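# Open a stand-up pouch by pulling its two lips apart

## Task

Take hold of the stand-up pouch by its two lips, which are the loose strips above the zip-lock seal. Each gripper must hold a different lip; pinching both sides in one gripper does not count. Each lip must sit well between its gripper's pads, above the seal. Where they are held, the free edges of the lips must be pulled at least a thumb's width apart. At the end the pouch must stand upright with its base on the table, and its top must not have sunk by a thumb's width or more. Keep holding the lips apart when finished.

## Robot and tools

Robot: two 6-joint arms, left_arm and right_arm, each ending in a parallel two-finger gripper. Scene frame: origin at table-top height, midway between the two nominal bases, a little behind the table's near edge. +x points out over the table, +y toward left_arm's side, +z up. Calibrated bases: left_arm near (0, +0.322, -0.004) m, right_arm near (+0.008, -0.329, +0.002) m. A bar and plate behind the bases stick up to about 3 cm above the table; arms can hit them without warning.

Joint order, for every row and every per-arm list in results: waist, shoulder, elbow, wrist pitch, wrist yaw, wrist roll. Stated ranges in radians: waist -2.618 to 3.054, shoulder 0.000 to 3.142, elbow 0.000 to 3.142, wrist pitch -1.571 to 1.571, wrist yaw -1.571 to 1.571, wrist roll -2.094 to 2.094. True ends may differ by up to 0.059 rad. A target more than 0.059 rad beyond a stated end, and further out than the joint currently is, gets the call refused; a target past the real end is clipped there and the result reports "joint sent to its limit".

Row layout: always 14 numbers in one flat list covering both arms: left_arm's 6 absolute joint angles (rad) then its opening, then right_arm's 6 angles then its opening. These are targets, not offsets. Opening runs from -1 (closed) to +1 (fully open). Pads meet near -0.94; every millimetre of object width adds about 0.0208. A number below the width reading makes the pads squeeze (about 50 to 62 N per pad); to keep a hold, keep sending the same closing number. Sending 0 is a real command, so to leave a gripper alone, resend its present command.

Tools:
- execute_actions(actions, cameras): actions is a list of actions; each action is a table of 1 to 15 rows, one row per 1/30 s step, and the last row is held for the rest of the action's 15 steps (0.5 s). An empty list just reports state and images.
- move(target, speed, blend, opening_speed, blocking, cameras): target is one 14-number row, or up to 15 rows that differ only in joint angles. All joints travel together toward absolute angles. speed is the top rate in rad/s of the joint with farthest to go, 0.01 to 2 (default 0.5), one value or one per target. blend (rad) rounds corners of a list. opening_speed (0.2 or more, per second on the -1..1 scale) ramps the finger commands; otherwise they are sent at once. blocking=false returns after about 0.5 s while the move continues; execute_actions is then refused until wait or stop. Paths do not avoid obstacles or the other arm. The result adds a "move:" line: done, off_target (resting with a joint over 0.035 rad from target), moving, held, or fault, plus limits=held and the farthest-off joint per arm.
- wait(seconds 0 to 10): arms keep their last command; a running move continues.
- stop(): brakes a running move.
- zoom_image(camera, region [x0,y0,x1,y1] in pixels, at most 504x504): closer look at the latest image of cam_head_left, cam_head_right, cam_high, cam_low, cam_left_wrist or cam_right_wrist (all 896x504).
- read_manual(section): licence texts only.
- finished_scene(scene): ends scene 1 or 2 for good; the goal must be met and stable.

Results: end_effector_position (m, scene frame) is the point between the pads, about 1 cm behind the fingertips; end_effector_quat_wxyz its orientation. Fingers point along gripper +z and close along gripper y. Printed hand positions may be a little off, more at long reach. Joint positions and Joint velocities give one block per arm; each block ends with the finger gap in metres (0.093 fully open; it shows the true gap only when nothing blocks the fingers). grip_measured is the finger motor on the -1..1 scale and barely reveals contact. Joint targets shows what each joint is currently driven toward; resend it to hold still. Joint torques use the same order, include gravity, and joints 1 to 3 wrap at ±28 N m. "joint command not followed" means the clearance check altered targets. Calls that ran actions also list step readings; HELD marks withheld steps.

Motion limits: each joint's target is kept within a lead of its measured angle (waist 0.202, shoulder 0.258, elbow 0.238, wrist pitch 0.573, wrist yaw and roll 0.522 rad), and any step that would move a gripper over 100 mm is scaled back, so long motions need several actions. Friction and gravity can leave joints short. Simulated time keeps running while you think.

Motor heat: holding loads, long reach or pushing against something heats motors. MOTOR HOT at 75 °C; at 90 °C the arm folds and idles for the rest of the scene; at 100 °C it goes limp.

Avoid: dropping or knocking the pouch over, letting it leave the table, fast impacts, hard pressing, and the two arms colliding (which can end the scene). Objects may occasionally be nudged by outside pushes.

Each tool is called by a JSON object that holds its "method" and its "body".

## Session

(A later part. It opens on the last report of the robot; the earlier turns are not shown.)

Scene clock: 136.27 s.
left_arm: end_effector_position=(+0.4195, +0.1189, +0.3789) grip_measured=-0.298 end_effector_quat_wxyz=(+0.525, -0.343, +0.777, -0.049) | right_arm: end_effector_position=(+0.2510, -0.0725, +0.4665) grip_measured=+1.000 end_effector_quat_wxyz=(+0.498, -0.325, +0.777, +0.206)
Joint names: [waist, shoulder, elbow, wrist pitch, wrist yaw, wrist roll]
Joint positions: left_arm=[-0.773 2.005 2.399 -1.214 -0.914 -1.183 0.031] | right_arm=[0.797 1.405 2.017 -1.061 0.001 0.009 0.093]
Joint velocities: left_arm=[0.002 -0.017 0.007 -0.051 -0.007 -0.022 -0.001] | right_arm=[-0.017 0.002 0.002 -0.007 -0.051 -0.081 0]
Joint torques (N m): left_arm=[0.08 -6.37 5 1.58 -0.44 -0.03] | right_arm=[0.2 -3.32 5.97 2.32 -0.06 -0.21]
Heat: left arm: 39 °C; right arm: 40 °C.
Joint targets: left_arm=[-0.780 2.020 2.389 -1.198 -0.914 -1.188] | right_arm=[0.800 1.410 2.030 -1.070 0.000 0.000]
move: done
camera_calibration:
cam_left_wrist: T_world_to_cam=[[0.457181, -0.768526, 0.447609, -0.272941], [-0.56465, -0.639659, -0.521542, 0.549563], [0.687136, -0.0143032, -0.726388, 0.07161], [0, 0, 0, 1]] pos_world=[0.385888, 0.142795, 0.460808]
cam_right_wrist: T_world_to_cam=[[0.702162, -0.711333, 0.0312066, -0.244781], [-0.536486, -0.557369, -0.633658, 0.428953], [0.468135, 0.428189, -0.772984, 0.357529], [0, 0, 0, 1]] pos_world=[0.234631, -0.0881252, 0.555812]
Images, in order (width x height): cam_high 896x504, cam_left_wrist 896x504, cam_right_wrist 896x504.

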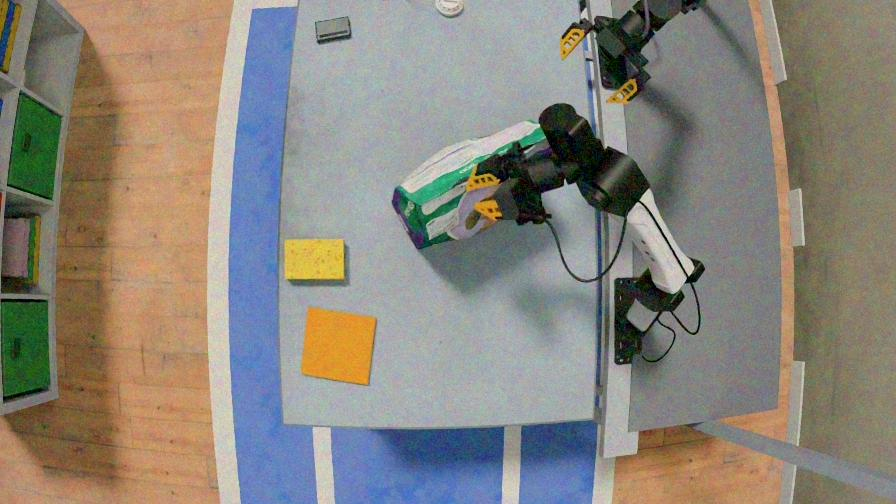

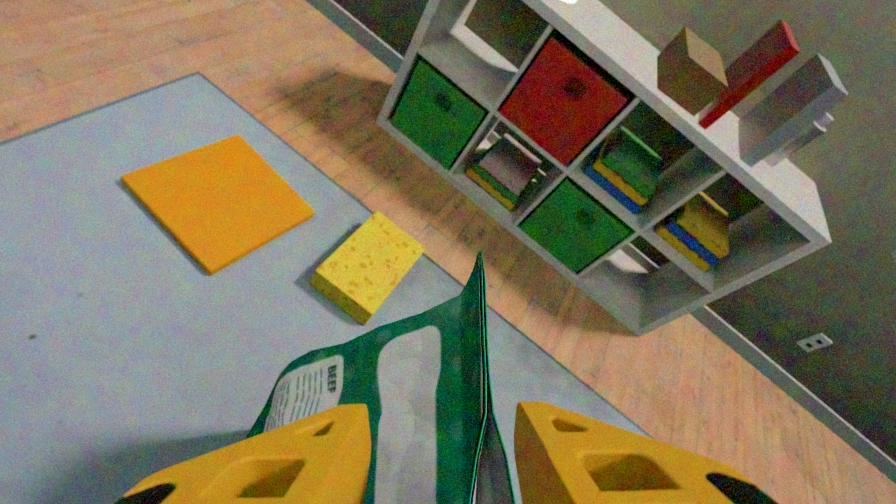

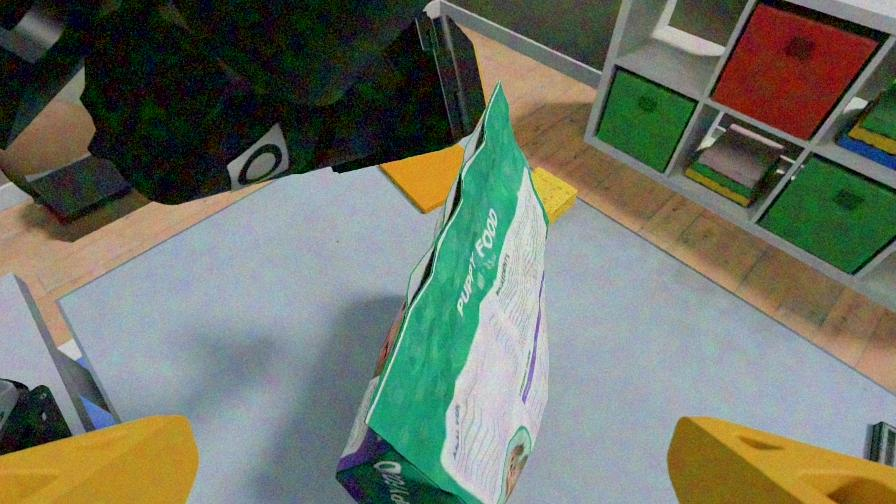

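{"method": "move", "body": {"target": [-0.80,1.914,2.17,-1.08,-0.914,-1.188,-0.3,0.8,1.41,2.03,-1.07,0,0,1], "cameras": ["cam_high","cam_right_wrist","cam_left_wrist"], "speed": 0.2}}

{"method": "zoom_image", "body": {"camera": "cam_left_wrist", "region": [400, 264, 560, 504]}}

{"method": "zoom_image", "body": {"camera": "cam_high", "region": [410, 130, 530, 230]}}

Scene clock: 148.93 s.
left_arm: end_effector_position=(+0.4169, +0.1098, +0.3469) grip_measured=-0.298 end_effector_quat_wxyz=(+0.518, -0.330, +0.788, -0.038) | right_arm: end_effector_position=(+0.2510, -0.0725, +0.4664) grip_measured=+1.000 end_effector_quat_wxyz=(+0.498, -0.325, +0.777, +0.206)
Joint names: [waist, shoulder, elbow, wrist pitch, wrist yaw, wrist roll]
Joint positions: left_arm=[-0.791 1.946 2.182 -1.096 -0.915 -1.184 0.031] | right_arm=[0.797 1.405 2.017 -1.061 0.001 0.009 0.093]
Joint velocities: left_arm=[0.007 -0.002 -0.002 0.037 -0.051 -0.095 -0.001] | right_arm=[-0.022 -0.007 -0.007 -0.051 -0.037 -0.037 0]
Joint torques (N m): left_arm=[-0.16 -9.87 5.63 1.52 -0.44 -0.02] | right_arm=[0.24 -3.45 6.08 2.35 -0.02 -0.2]
Heat: left arm: 38 °C; right arm: 40 °C.
Joint targets: left_arm=[-0.800 1.914 2.170 -1.080 -0.914 -1.188] | right_arm=[0.800 1.410 2.030 -1.070 0.000 0.000]
move: done
camera_calibration:
cam_left_wrist: T_world_to_cam=[[0.455635, -0.788216, 0.413658, -0.24985], [-0.589847, -0.615372, -0.522875, 0.533873], [0.666692, -0.00575448, -0.745311, 0.0641635], [0, 0, 0, 1]] pos_world=[0.385966, 0.131964, 0.430323]
cam_right_wrist: T_world_to_cam=[[0.702167, -0.711327, 0.031213, -0.244784], [-0.536658, -0.557539, -0.633363, 0.428763], [0.467931, 0.427976, -0.773225, 0.357637], [0, 0, 0, 1]] pos_world=[0.234629, -0.0881291, 0.555737]
Images, in order (width x height): cam_high 896x504, cam_left_wrist 896x504, cam_right_wrist 896x504.

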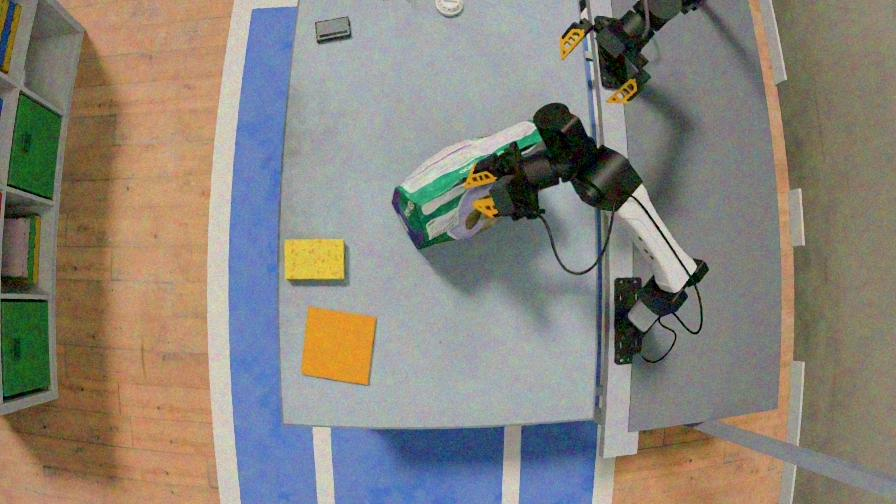

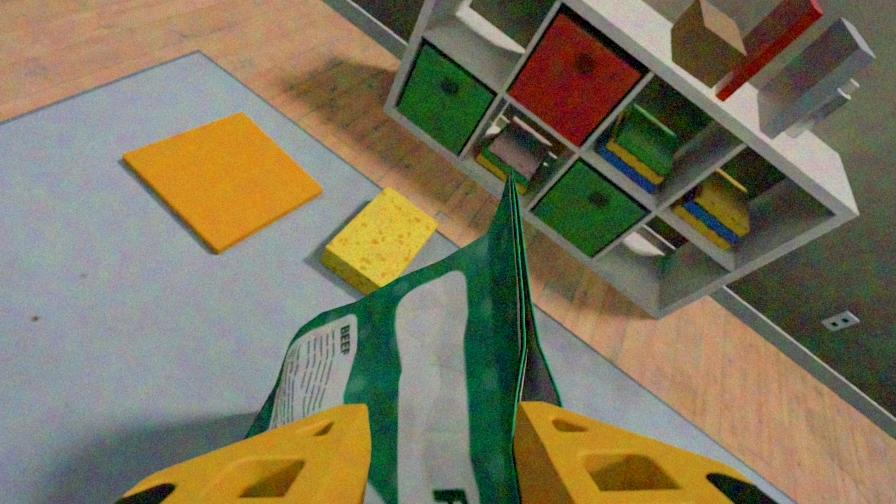

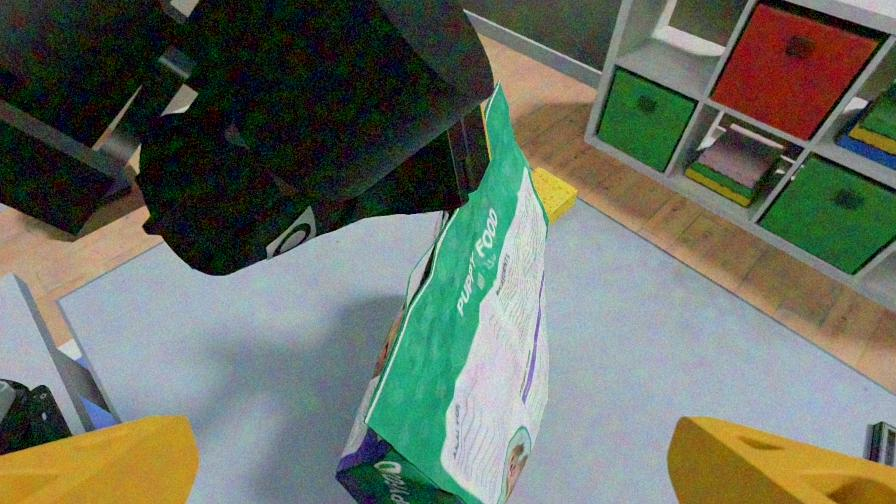

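Scaled by 2.100 from the camera's 896x504 image, which has a finer 1280x720 frame.

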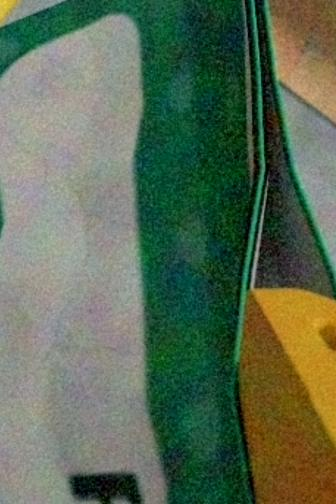

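Scaled by 4.200 from the camera's 896x504 image, which has a finer 1280x720 frame.

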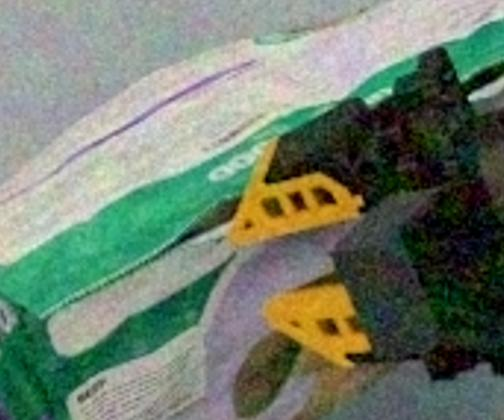

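{"method": "move", "body": {"target": [-0.804,1.90,2.108,-1.032,-0.914,-1.188,-0.3,0.8,1.41,2.03,-1.07,0,0,1], "cameras": ["cam_high","cam_right_wrist","cam_left_wrist"], "speed": 0.1}}

{"method": "zoom_image", "body": {"camera": "cam_left_wrist", "region": [440, 304, 600, 504]}}

{"method": "zoom_image", "body": {"camera": "cam_high", "region": [410, 130, 530, 230]}}

Scene clock: 156.47 s.
left_arm: end_effector_position=(+0.4176, +0.1086, +0.3447) grip_measured=-0.298 end_effector_quat_wxyz=(+0.525, -0.335, +0.781, -0.045) | right_arm: end_effector_position=(+0.2510, -0.0725, +0.4664) grip_measured=+1.000 end_effector_quat_wxyz=(+0.498, -0.325, +0.777, +0.206)
Joint names: [waist, shoulder, elbow, wrist pitch, wrist yaw, wrist roll]
Joint positions: left_arm=[-0.794 1.923 2.124 -1.036 -0.926 -1.185 0.031] | right_arm=[0.797 1.405 2.017 -1.061 0.001 0.009 0.093]
Joint velocities: left_arm=[0.012 -0.002 -0.007 0.022 0.037 0.007 0.001] | right_arm=[-0.007 0.017 -0.002 0.037 -0.037 0.007 0]
Joint torques (N m): left_arm=[-0.05 -9.11 5.16 1.45 -0.33 0.06] | right_arm=[0.14 -3.4 6.02 2.37 -0.04 -0.21]
Heat: left arm: 38 °C; right arm: 41 °C.
Joint targets: left_arm=[-0.804 1.900 2.108 -1.032 -0.914 -1.188] | right_arm=[0.800 1.410 2.030 -1.070 0.000 0.000]
move: done
camera_calibration:
cam_left_wrist: T_world_to_cam=[[0.449746, -0.780695, 0.433871, -0.255477], [-0.574738, -0.624803, -0.528486, 0.529072], [0.68367, -0.0116778, -0.729698, 0.0502802], [0, 0, 0, 1]] pos_world=[0.384602, 0.131703, 0.427141]
cam_right_wrist: T_world_to_cam=[[0.702167, -0.711327, 0.031213, -0.244784], [-0.536658, -0.557539, -0.633363, 0.428763], [0.467931, 0.427976, -0.773225, 0.357637], [0, 0, 0, 1]] pos_world=[0.234629, -0.0881291, 0.555737]
Images, in order (width x height): cam_high 896x504, cam_left_wrist 896x504, cam_right_wrist 896x504.

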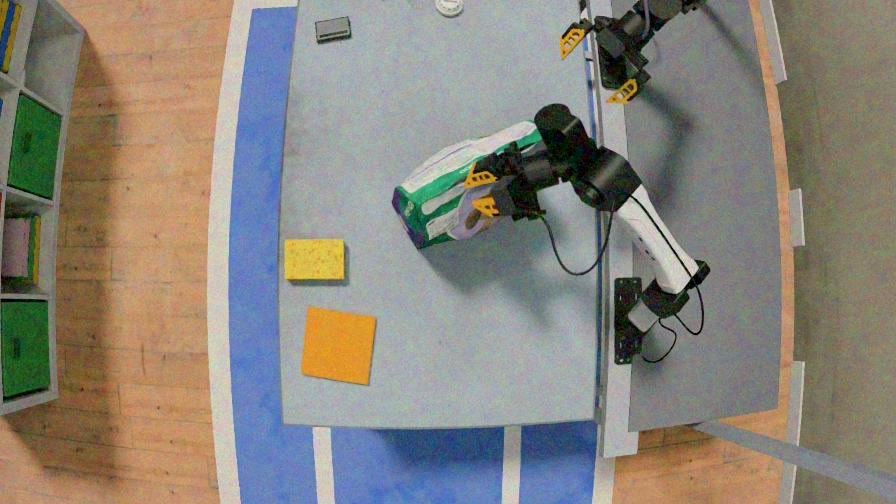

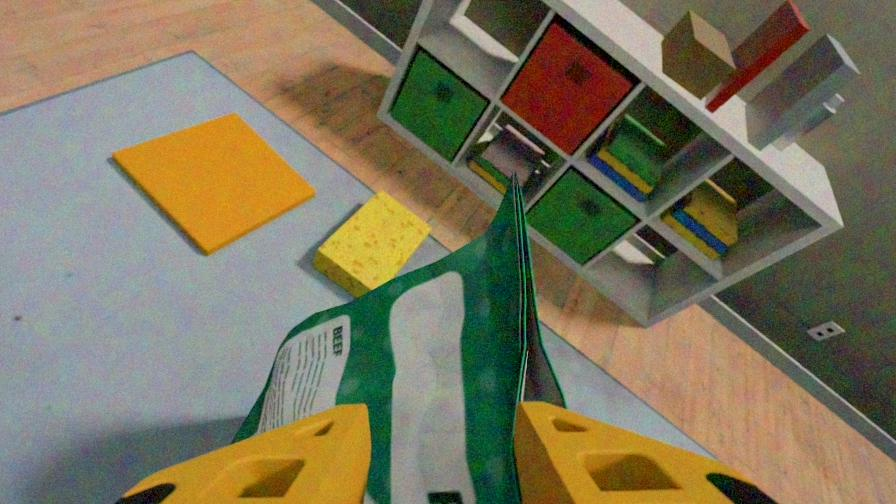

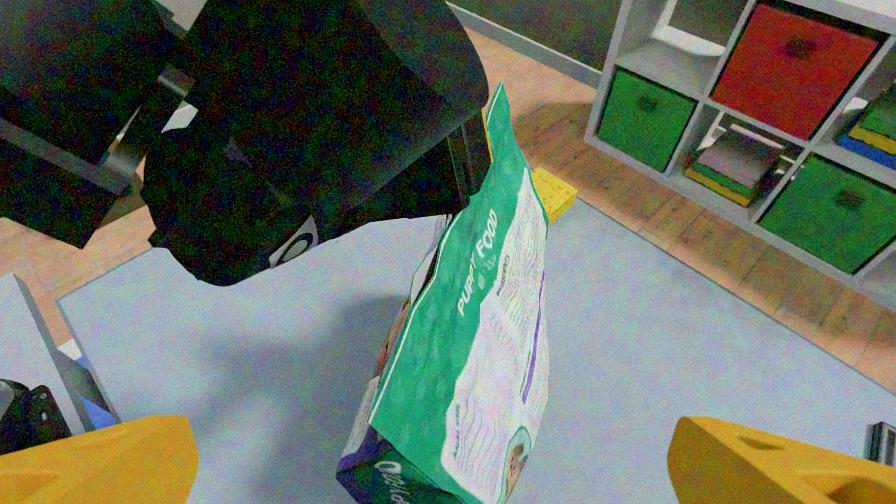

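Scaled by 2.520 from the camera's 896x504 image, which has a finer 1280x720 frame.

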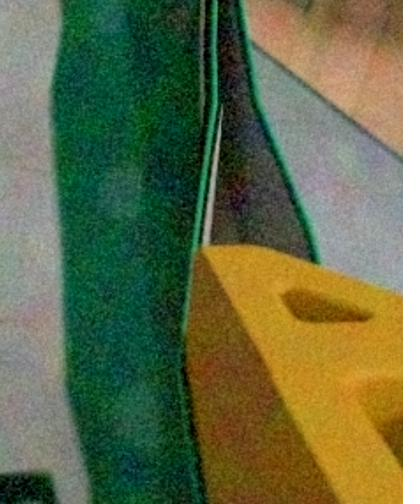

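Scaled by 4.200 from the camera's 896x504 image, which has a finer 1280x720 frame.

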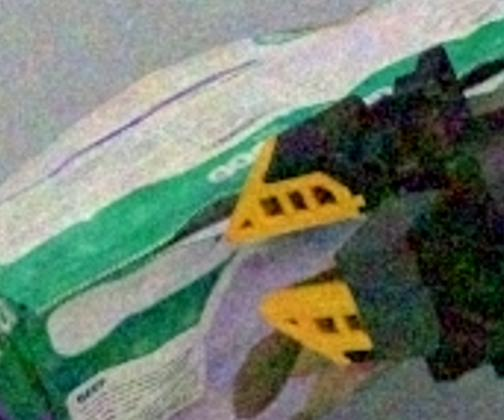

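{"method": "move", "body": {"target": [-0.812,1.885,2.04,-0.978,-0.914,-1.188,-0.3,0.8,1.41,2.03,-1.07,0,0,1], "cameras": ["cam_high","cam_right_wrist","cam_left_wrist"], "speed": 0.1}}

{"method": "zoom_image", "body": {"camera": "cam_left_wrist", "region": [440, 304, 600, 504]}}

{"method": "zoom_image", "body": {"camera": "cam_right_wrist", "region": [390, 80, 550, 280]}}

Scene clock: 161.83 s.
left_arm: end_effector_position=(+0.4173, +0.1044, +0.3330) grip_measured=-0.298 end_effector_quat_wxyz=(+0.526, -0.332, +0.782, -0.045) | right_arm: end_effector_position=(+0.2510, -0.0725, +0.4664) grip_measured=+1.000 end_effector_quat_wxyz=(+0.498, -0.325, +0.777, +0.206)
Joint names: [waist, shoulder, elbow, wrist pitch, wrist yaw, wrist roll]
Joint positions: left_arm=[-0.802 1.91 2.055 -0.985 -0.93 -1.186 0.031] | right_arm=[0.797 1.405 2.017 -1.061 0.001 0.009 0.093]
Joint velocities: left_arm=[-0.007 -0.012 0.007 0.022 -0.022 -0.051 0] | right_arm=[0.012 0.007 0.002 0.007 0.022 -0.022 0]
Joint torques (N m): left_arm=[-0.05 -9.22 5.45 1.42 -0.24 0] | right_arm=[0.21 -3.45 6.05 2.33 -0.05 -0.2]
Heat: left arm: 38 °C; right arm: 41 °C.
Joint targets: left_arm=[-0.812 1.885 2.040 -0.978 -0.914 -1.188] | right_arm=[0.800 1.410 2.030 -1.070 0.000 0.000]
move: done
camera_calibration:
cam_left_wrist: T_world_to_cam=[[0.446472, -0.78466, 0.430083, -0.250506], [-0.577763, -0.619821, -0.531047, 0.521732], [0.683266, -0.0113887, -0.73008, 0.042203], [0, 0, 0, 1]] pos_world=[0.384446, 0.127299, 0.415614]
cam_right_wrist: T_world_to_cam=[[0.702167, -0.711327, 0.031213, -0.244784], [-0.536658, -0.557539, -0.633363, 0.428763], [0.467931, 0.427976, -0.773225, 0.357637], [0, 0, 0, 1]] pos_world=[0.234629, -0.0881291, 0.555737]
Images, in order (width x height): cam_high 896x504, cam_left_wrist 896x504, cam_right_wrist 896x504.

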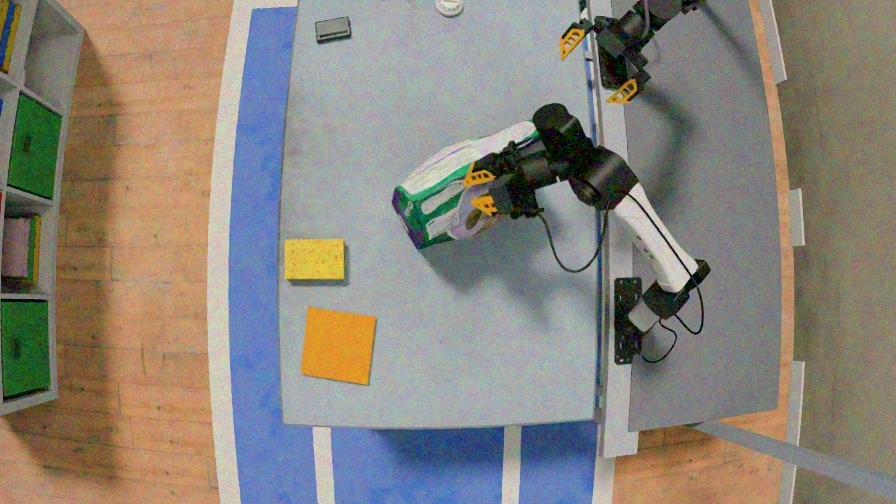

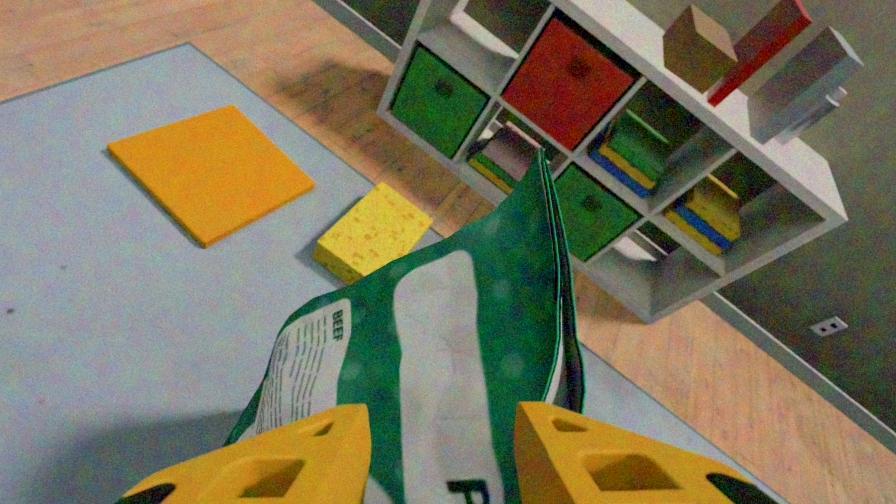

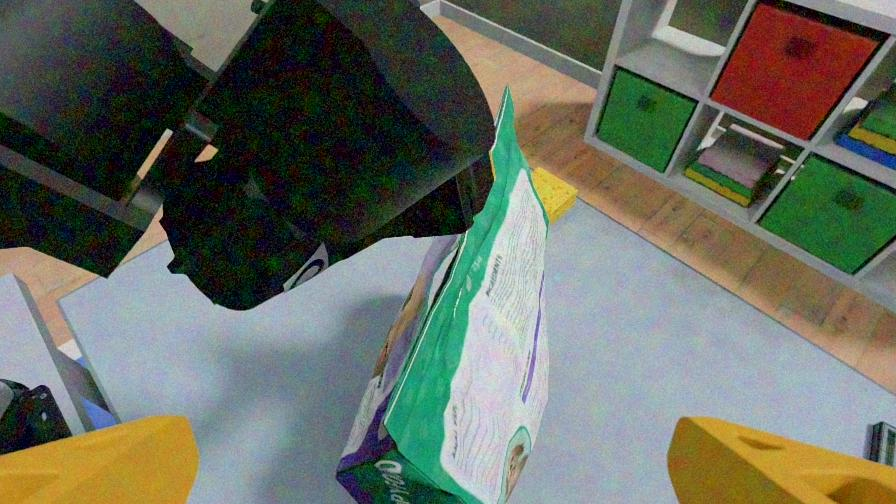

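Scaled by 2.520 from the camera's 896x504 image, which has a finer 1280x720 frame.

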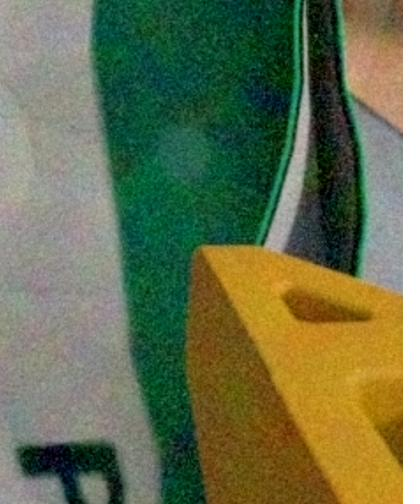

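Scaled by 2.520 from the camera's 896x504 image, which has a finer 1280x720 frame.

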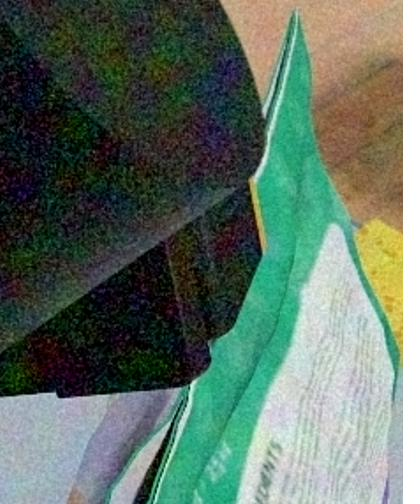

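{"method": "move", "body": {"target": [[-0.775,2.02,2.389,-1.198,-0.914,-1.188,-0.3,0.8,1.41,2.03,-1.07,0,0,1],[-0.79,2.045,2.377,-1.161,-0.914,-1.188,-0.3,0.8,1.41,2.03,-1.07,0,0,1]], "cameras": ["cam_high","cam_right_wrist","cam_left_wrist"], "speed": 0.3}}

{"method": "zoom_image", "body": {"camera": "cam_left_wrist", "region": [400, 264, 560, 504]}}

{"method": "zoom_image", "body": {"camera": "cam_right_wrist", "region": [390, 80, 550, 280]}}

{"method": "zoom_image", "body": {"camera": "cam_high", "region": [410, 130, 530, 230]}}

Scene clock: 170.83 s.
left_arm: end_effector_position=(+0.4270, +0.1069, +0.3621) grip_measured=-0.298 end_effector_quat_wxyz=(+0.524, -0.339, +0.780, -0.043) | right_arm: end_effector_position=(+0.2510, -0.0725, +0.4664) grip_measured=+1.000 end_effector_quat_wxyz=(+0.498, -0.325, +0.777, +0.206)
Joint names: [waist, shoulder, elbow, wrist pitch, wrist yaw, wrist roll]
Joint positions: left_arm=[-0.783 2.031 2.364 -1.17 -0.922 -1.186 0.031] | right_arm=[0.797 1.405 2.017 -1.061 0.001 0.009 0.093]
Joint velocities: left_arm=[0.002 -0.007 -0.007 0.051 -0.095 -0.022 0] | right_arm=[-0.007 0.012 -0.012 0.007 -0.037 -0.007 0]
Joint torques (N m): left_arm=[0.05 -6.75 7.42 1.5 -0.34 0.01] | right_arm=[0.2 -3.17 5.97 2.36 -0.05 -0.2]
Heat: left arm: 40 °C; right arm: 41 °C.
Joint targets: left_arm=[-0.790 2.045 2.377 -1.161 -0.914 -1.188] | right_arm=[0.800 1.410 2.030 -1.070 0.000 0.000]
move: done
camera_calibration:
cam_left_wrist: T_world_to_cam=[[0.458604, -0.775739, 0.433486, -0.272815], [-0.570526, -0.631022, -0.525653, 0.540428], [0.681309, -0.00624852, -0.731969, 0.0577662], [0, 0, 0, 1]] pos_world=[0.394085, 0.12975, 0.444622]
cam_right_wrist: T_world_to_cam=[[0.702167, -0.711327, 0.031213, -0.244784], [-0.536658, -0.557539, -0.633363, 0.428763], [0.467931, 0.427976, -0.773225, 0.357637], [0, 0, 0, 1]] pos_world=[0.234629, -0.0881291, 0.555737]
Images, in order (width x height): cam_high 896x504, cam_left_wrist 896x504, cam_right_wrist 896x504.

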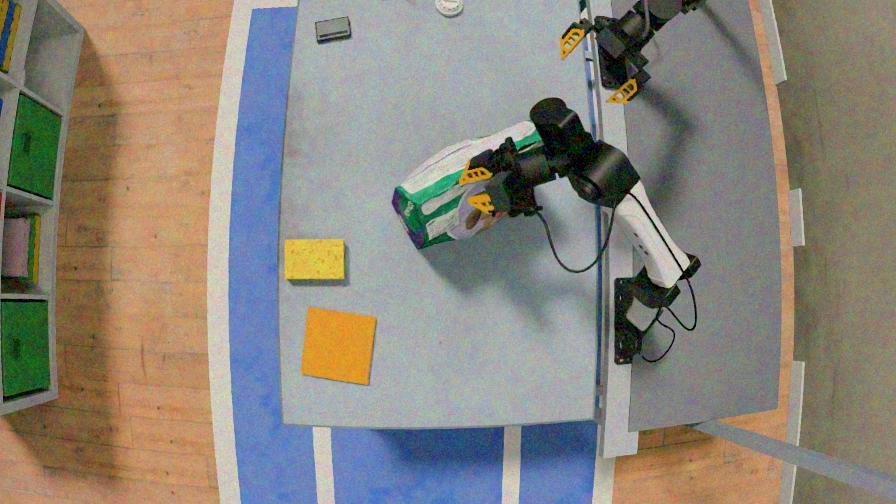

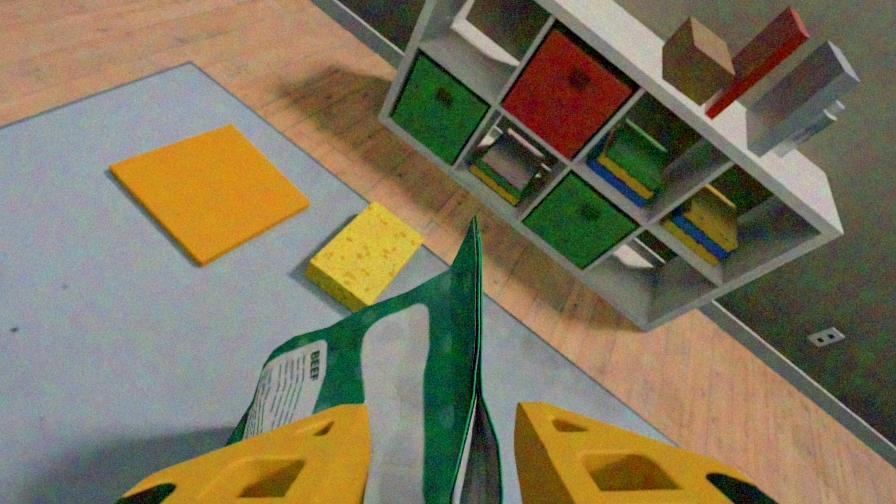

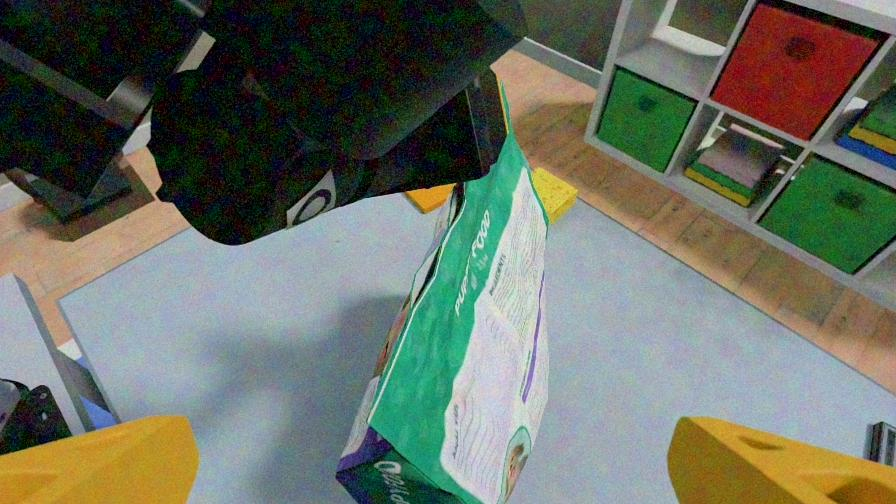

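Scaled by 2.100 from the camera's 896x504 image, which has a finer 1280x720 frame.

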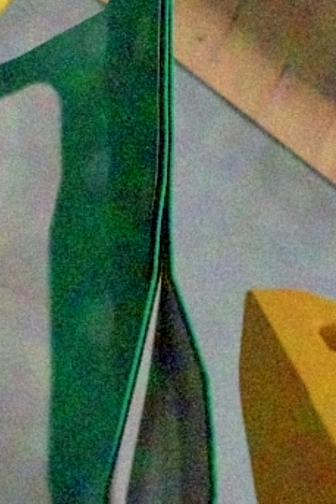

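Scaled by 2.520 from the camera's 896x504 image, which has a finer 1280x720 frame.

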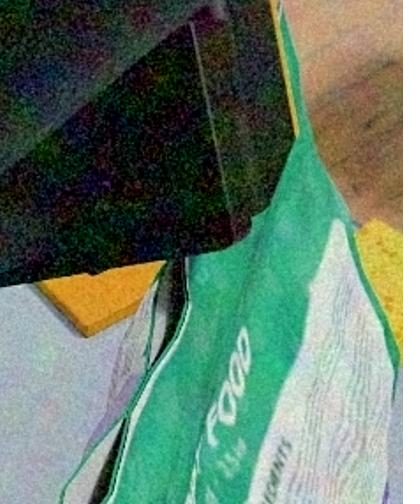

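Scaled by 4.200 from the camera's 896x504 image, which has a finer 1280x720 frame.

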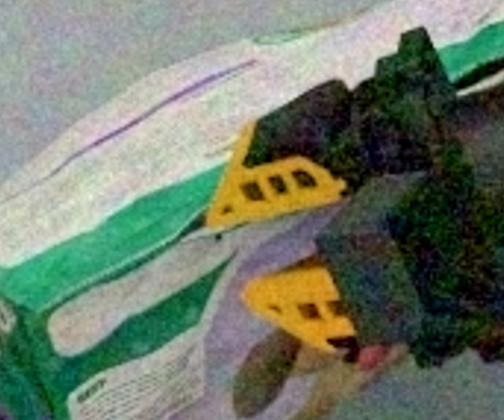

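{"method": "move", "body": {"target": [-0.797,1.93,2.195,-1.065,-0.914,-1.188,-0.3,0.8,1.41,2.03,-1.07,0,0,1], "cameras": ["cam_high","cam_right_wrist","cam_left_wrist"], "speed": 0.2}}

{"method": "zoom_image", "body": {"camera": "cam_left_wrist", "region": [440, 304, 600, 504]}}

{"method": "zoom_image", "body": {"camera": "cam_right_wrist", "region": [390, 80, 550, 280]}}

Scene clock: 180.63 s.
left_arm: end_effector_position=(+0.4217, +0.1076, +0.3509) grip_measured=-0.298 end_effector_quat_wxyz=(+0.524, -0.337, +0.781, -0.045) | right_arm: end_effector_position=(+0.2510, -0.0725, +0.4664) grip_measured=+1.000 end_effector_quat_wxyz=(+0.498, -0.325, +0.777, +0.206)
Joint names: [waist, shoulder, elbow, wrist pitch, wrist yaw, wrist roll]
Joint positions: left_arm=[-0.789 1.961 2.207 -1.082 -0.922 -1.186 0.031] | right_arm=[0.797 1.405 2.017 -1.061 0.001 0.009 0.093]
Joint velocities: left_arm=[-0.012 0.002 0.002 -0.037 -0.007 -0.037 0] | right_arm=[-0.017 0.002 -0.012 0.022 -0.066 0.022 0]
Joint torques (N m): left_arm=[0.09 -9.96 5.45 1.55 -0.36 0.03] | right_arm=[0.28 -3.45 5.89 2.32 -0.04 -0.21]
Heat: left arm: 39 °C; right arm: 41 °C.
Joint targets: left_arm=[-0.797 1.930 2.195 -1.065 -0.914 -1.188] | right_arm=[0.800 1.410 2.030 -1.070 0.000 0.000]
move: done
camera_calibration:
cam_left_wrist: T_world_to_cam=[[0.453032, -0.778257, 0.434831, -0.26277], [-0.573932, -0.627843, -0.525752, 0.533097], [0.682176, -0.0113809, -0.7311, 0.0530647], [0, 0, 0, 1]] pos_world=[0.388805, 0.130802, 0.433333]
cam_right_wrist: T_world_to_cam=[[0.702167, -0.711327, 0.031213, -0.244784], [-0.536658, -0.557539, -0.633363, 0.428763], [0.467931, 0.427976, -0.773225, 0.357637], [0, 0, 0, 1]] pos_world=[0.234629, -0.0881291, 0.555737]
Images, in order (width x height): cam_high 896x504, cam_left_wrist 896x504, cam_right_wrist 896x504.

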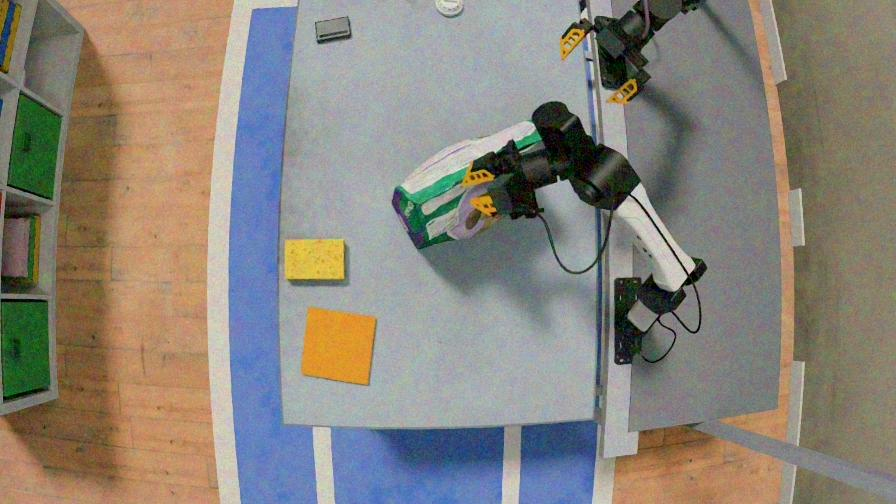

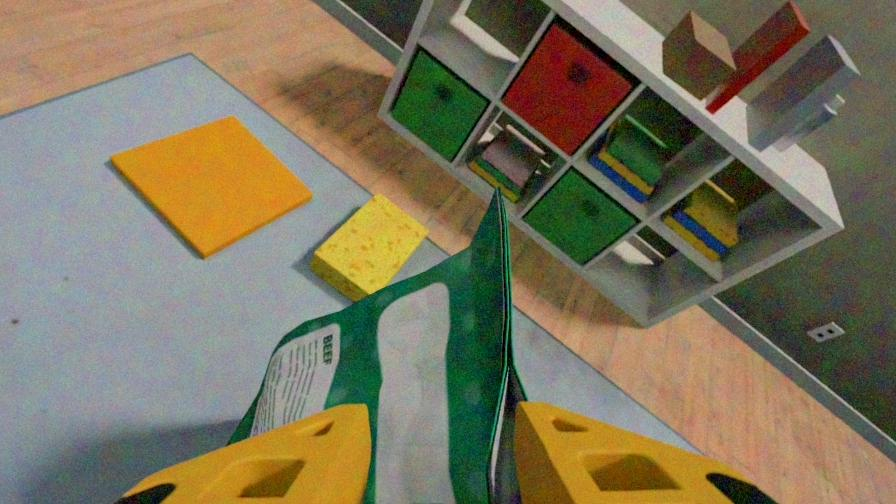

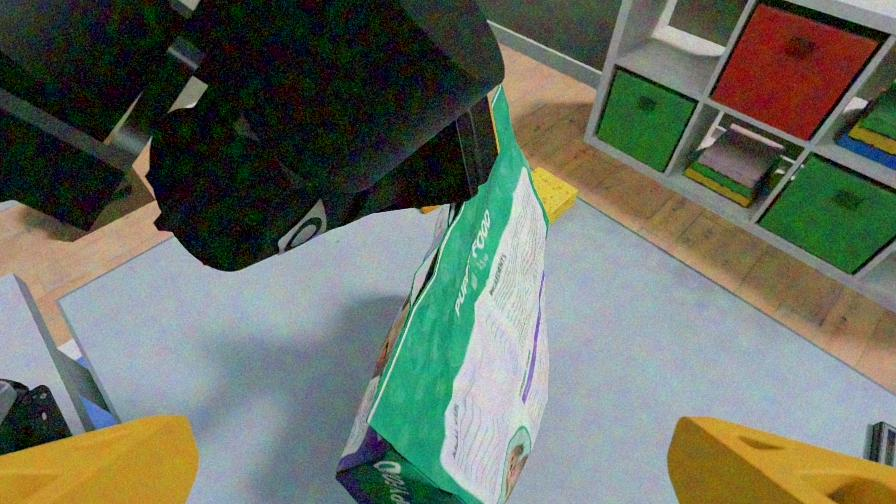

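Scaled by 2.520 from the camera's 896x504 image, which has a finer 1280x720 frame.

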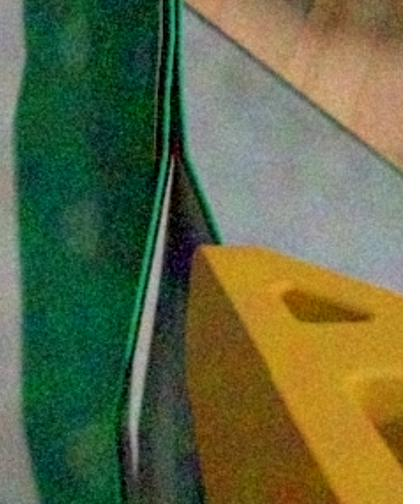

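Scaled by 2.520 from the camera's 896x504 image, which has a finer 1280x720 frame.

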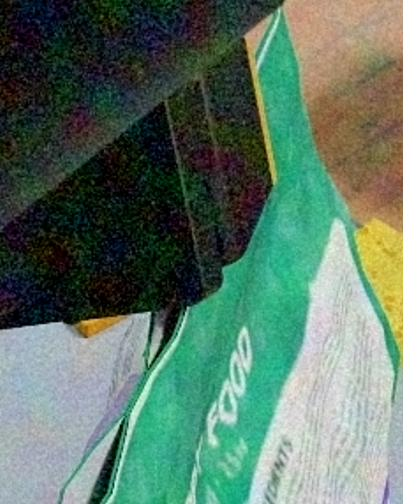

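{"method": "move", "body": {"target": [-0.806,1.878,2.05,-0.979,-0.914,-1.188,-0.3,0.8,1.41,2.03,-1.07,0,0,1], "cameras": ["cam_high","cam_right_wrist","cam_left_wrist"], "speed": 0.15}}

{"method": "zoom_image", "body": {"camera": "cam_left_wrist", "region": [440, 304, 600, 504]}}

{"method": "zoom_image", "body": {"camera": "cam_right_wrist", "region": [390, 80, 550, 280]}}

Scene clock: 186.07 s.
left_arm: end_effector_position=(+0.4186, +0.1080, +0.3383) grip_measured=-0.298 end_effector_quat_wxyz=(+0.527, -0.337, +0.779, -0.050) | right_arm: end_effector_position=(+0.2510, -0.0725, +0.4664) grip_measured=+1.000 end_effector_quat_wxyz=(+0.498, -0.325, +0.777, +0.206)
Joint names: [waist, shoulder, elbow, wrist pitch, wrist yaw, wrist roll]
Joint positions: left_arm=[-0.794 1.905 2.065 -0.984 -0.926 -1.186 0.031] | right_arm=[0.797 1.405 2.017 -1.061 0.001 0.009 0.093]
Joint velocities: left_arm=[-0.032 0.007 0.012 -0.051 0.022 -0.037 0] | right_arm=[-0.017 -0.007 -0.017 -0.022 -0.081 0.022 0]
Joint torques (N m): left_arm=[-0.34 -9.5 5.24 1.47 -0.3 0] | right_arm=[0.34 -3.33 5.97 2.41 -0.05 -0.21]
Heat: left arm: 40 °C; right arm: 41 °C.
Joint targets: left_arm=[-0.806 1.878 2.050 -0.979 -0.914 -1.188] | right_arm=[0.800 1.410 2.030 -1.070 0.000 0.000]
move: done
camera_calibration:
cam_left_wrist: T_world_to_cam=[[0.447127, -0.776476, 0.44403, -0.256392], [-0.569681, -0.62992, -0.527887, 0.524113], [0.689595, -0.0169237, -0.723998, 0.041043], [0, 0, 0, 1]] pos_world=[0.384914, 0.131762, 0.420233]
cam_right_wrist: T_world_to_cam=[[0.702167, -0.711327, 0.031213, -0.244784], [-0.536658, -0.557539, -0.633363, 0.428763], [0.467931, 0.427976, -0.773225, 0.357637], [0, 0, 0, 1]] pos_world=[0.234629, -0.0881291, 0.555737]
Images, in order (width x height): cam_high 896x504, cam_left_wrist 896x504, cam_right_wrist 896x504.

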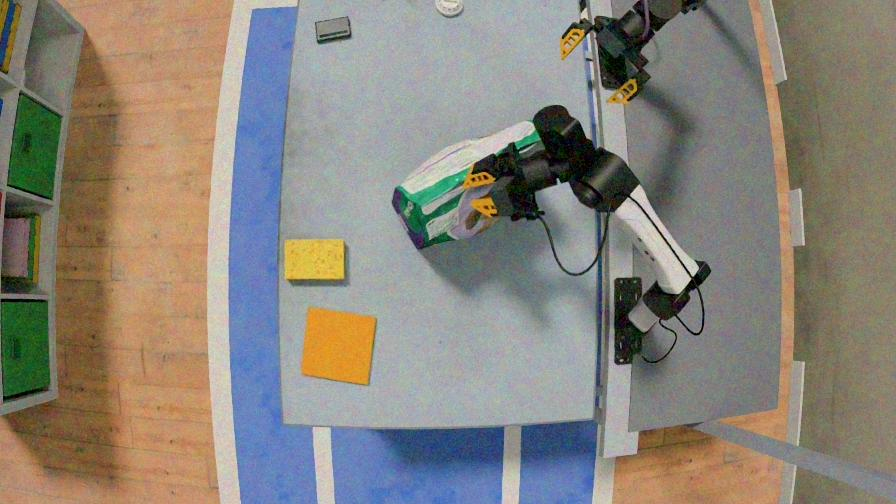

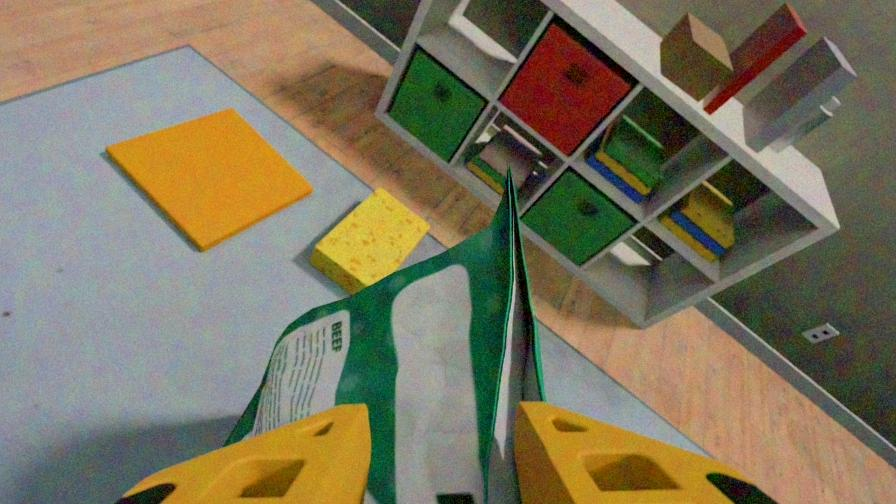

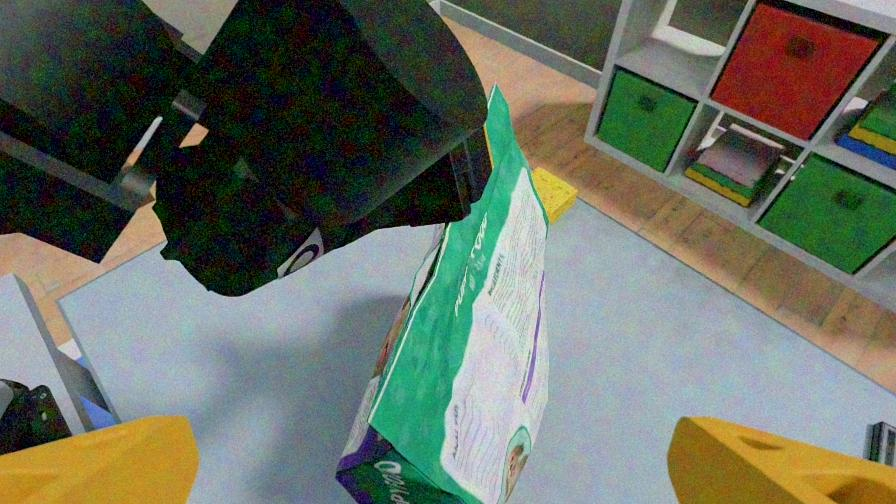

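Scaled by 2.520 from the camera's 896x504 image, which has a finer 1280x720 frame.

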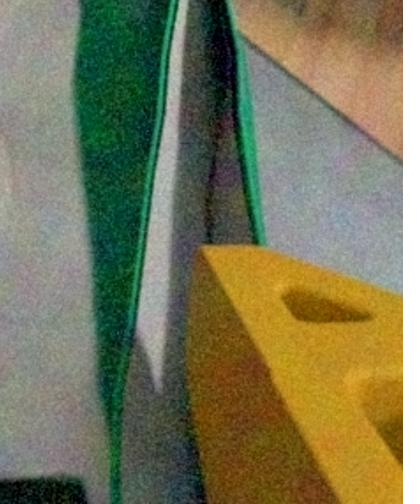

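Scaled by 2.520 from the camera's 896x504 image, which has a finer 1280x720 frame.

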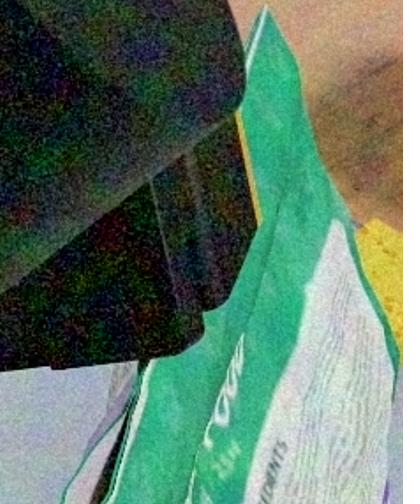

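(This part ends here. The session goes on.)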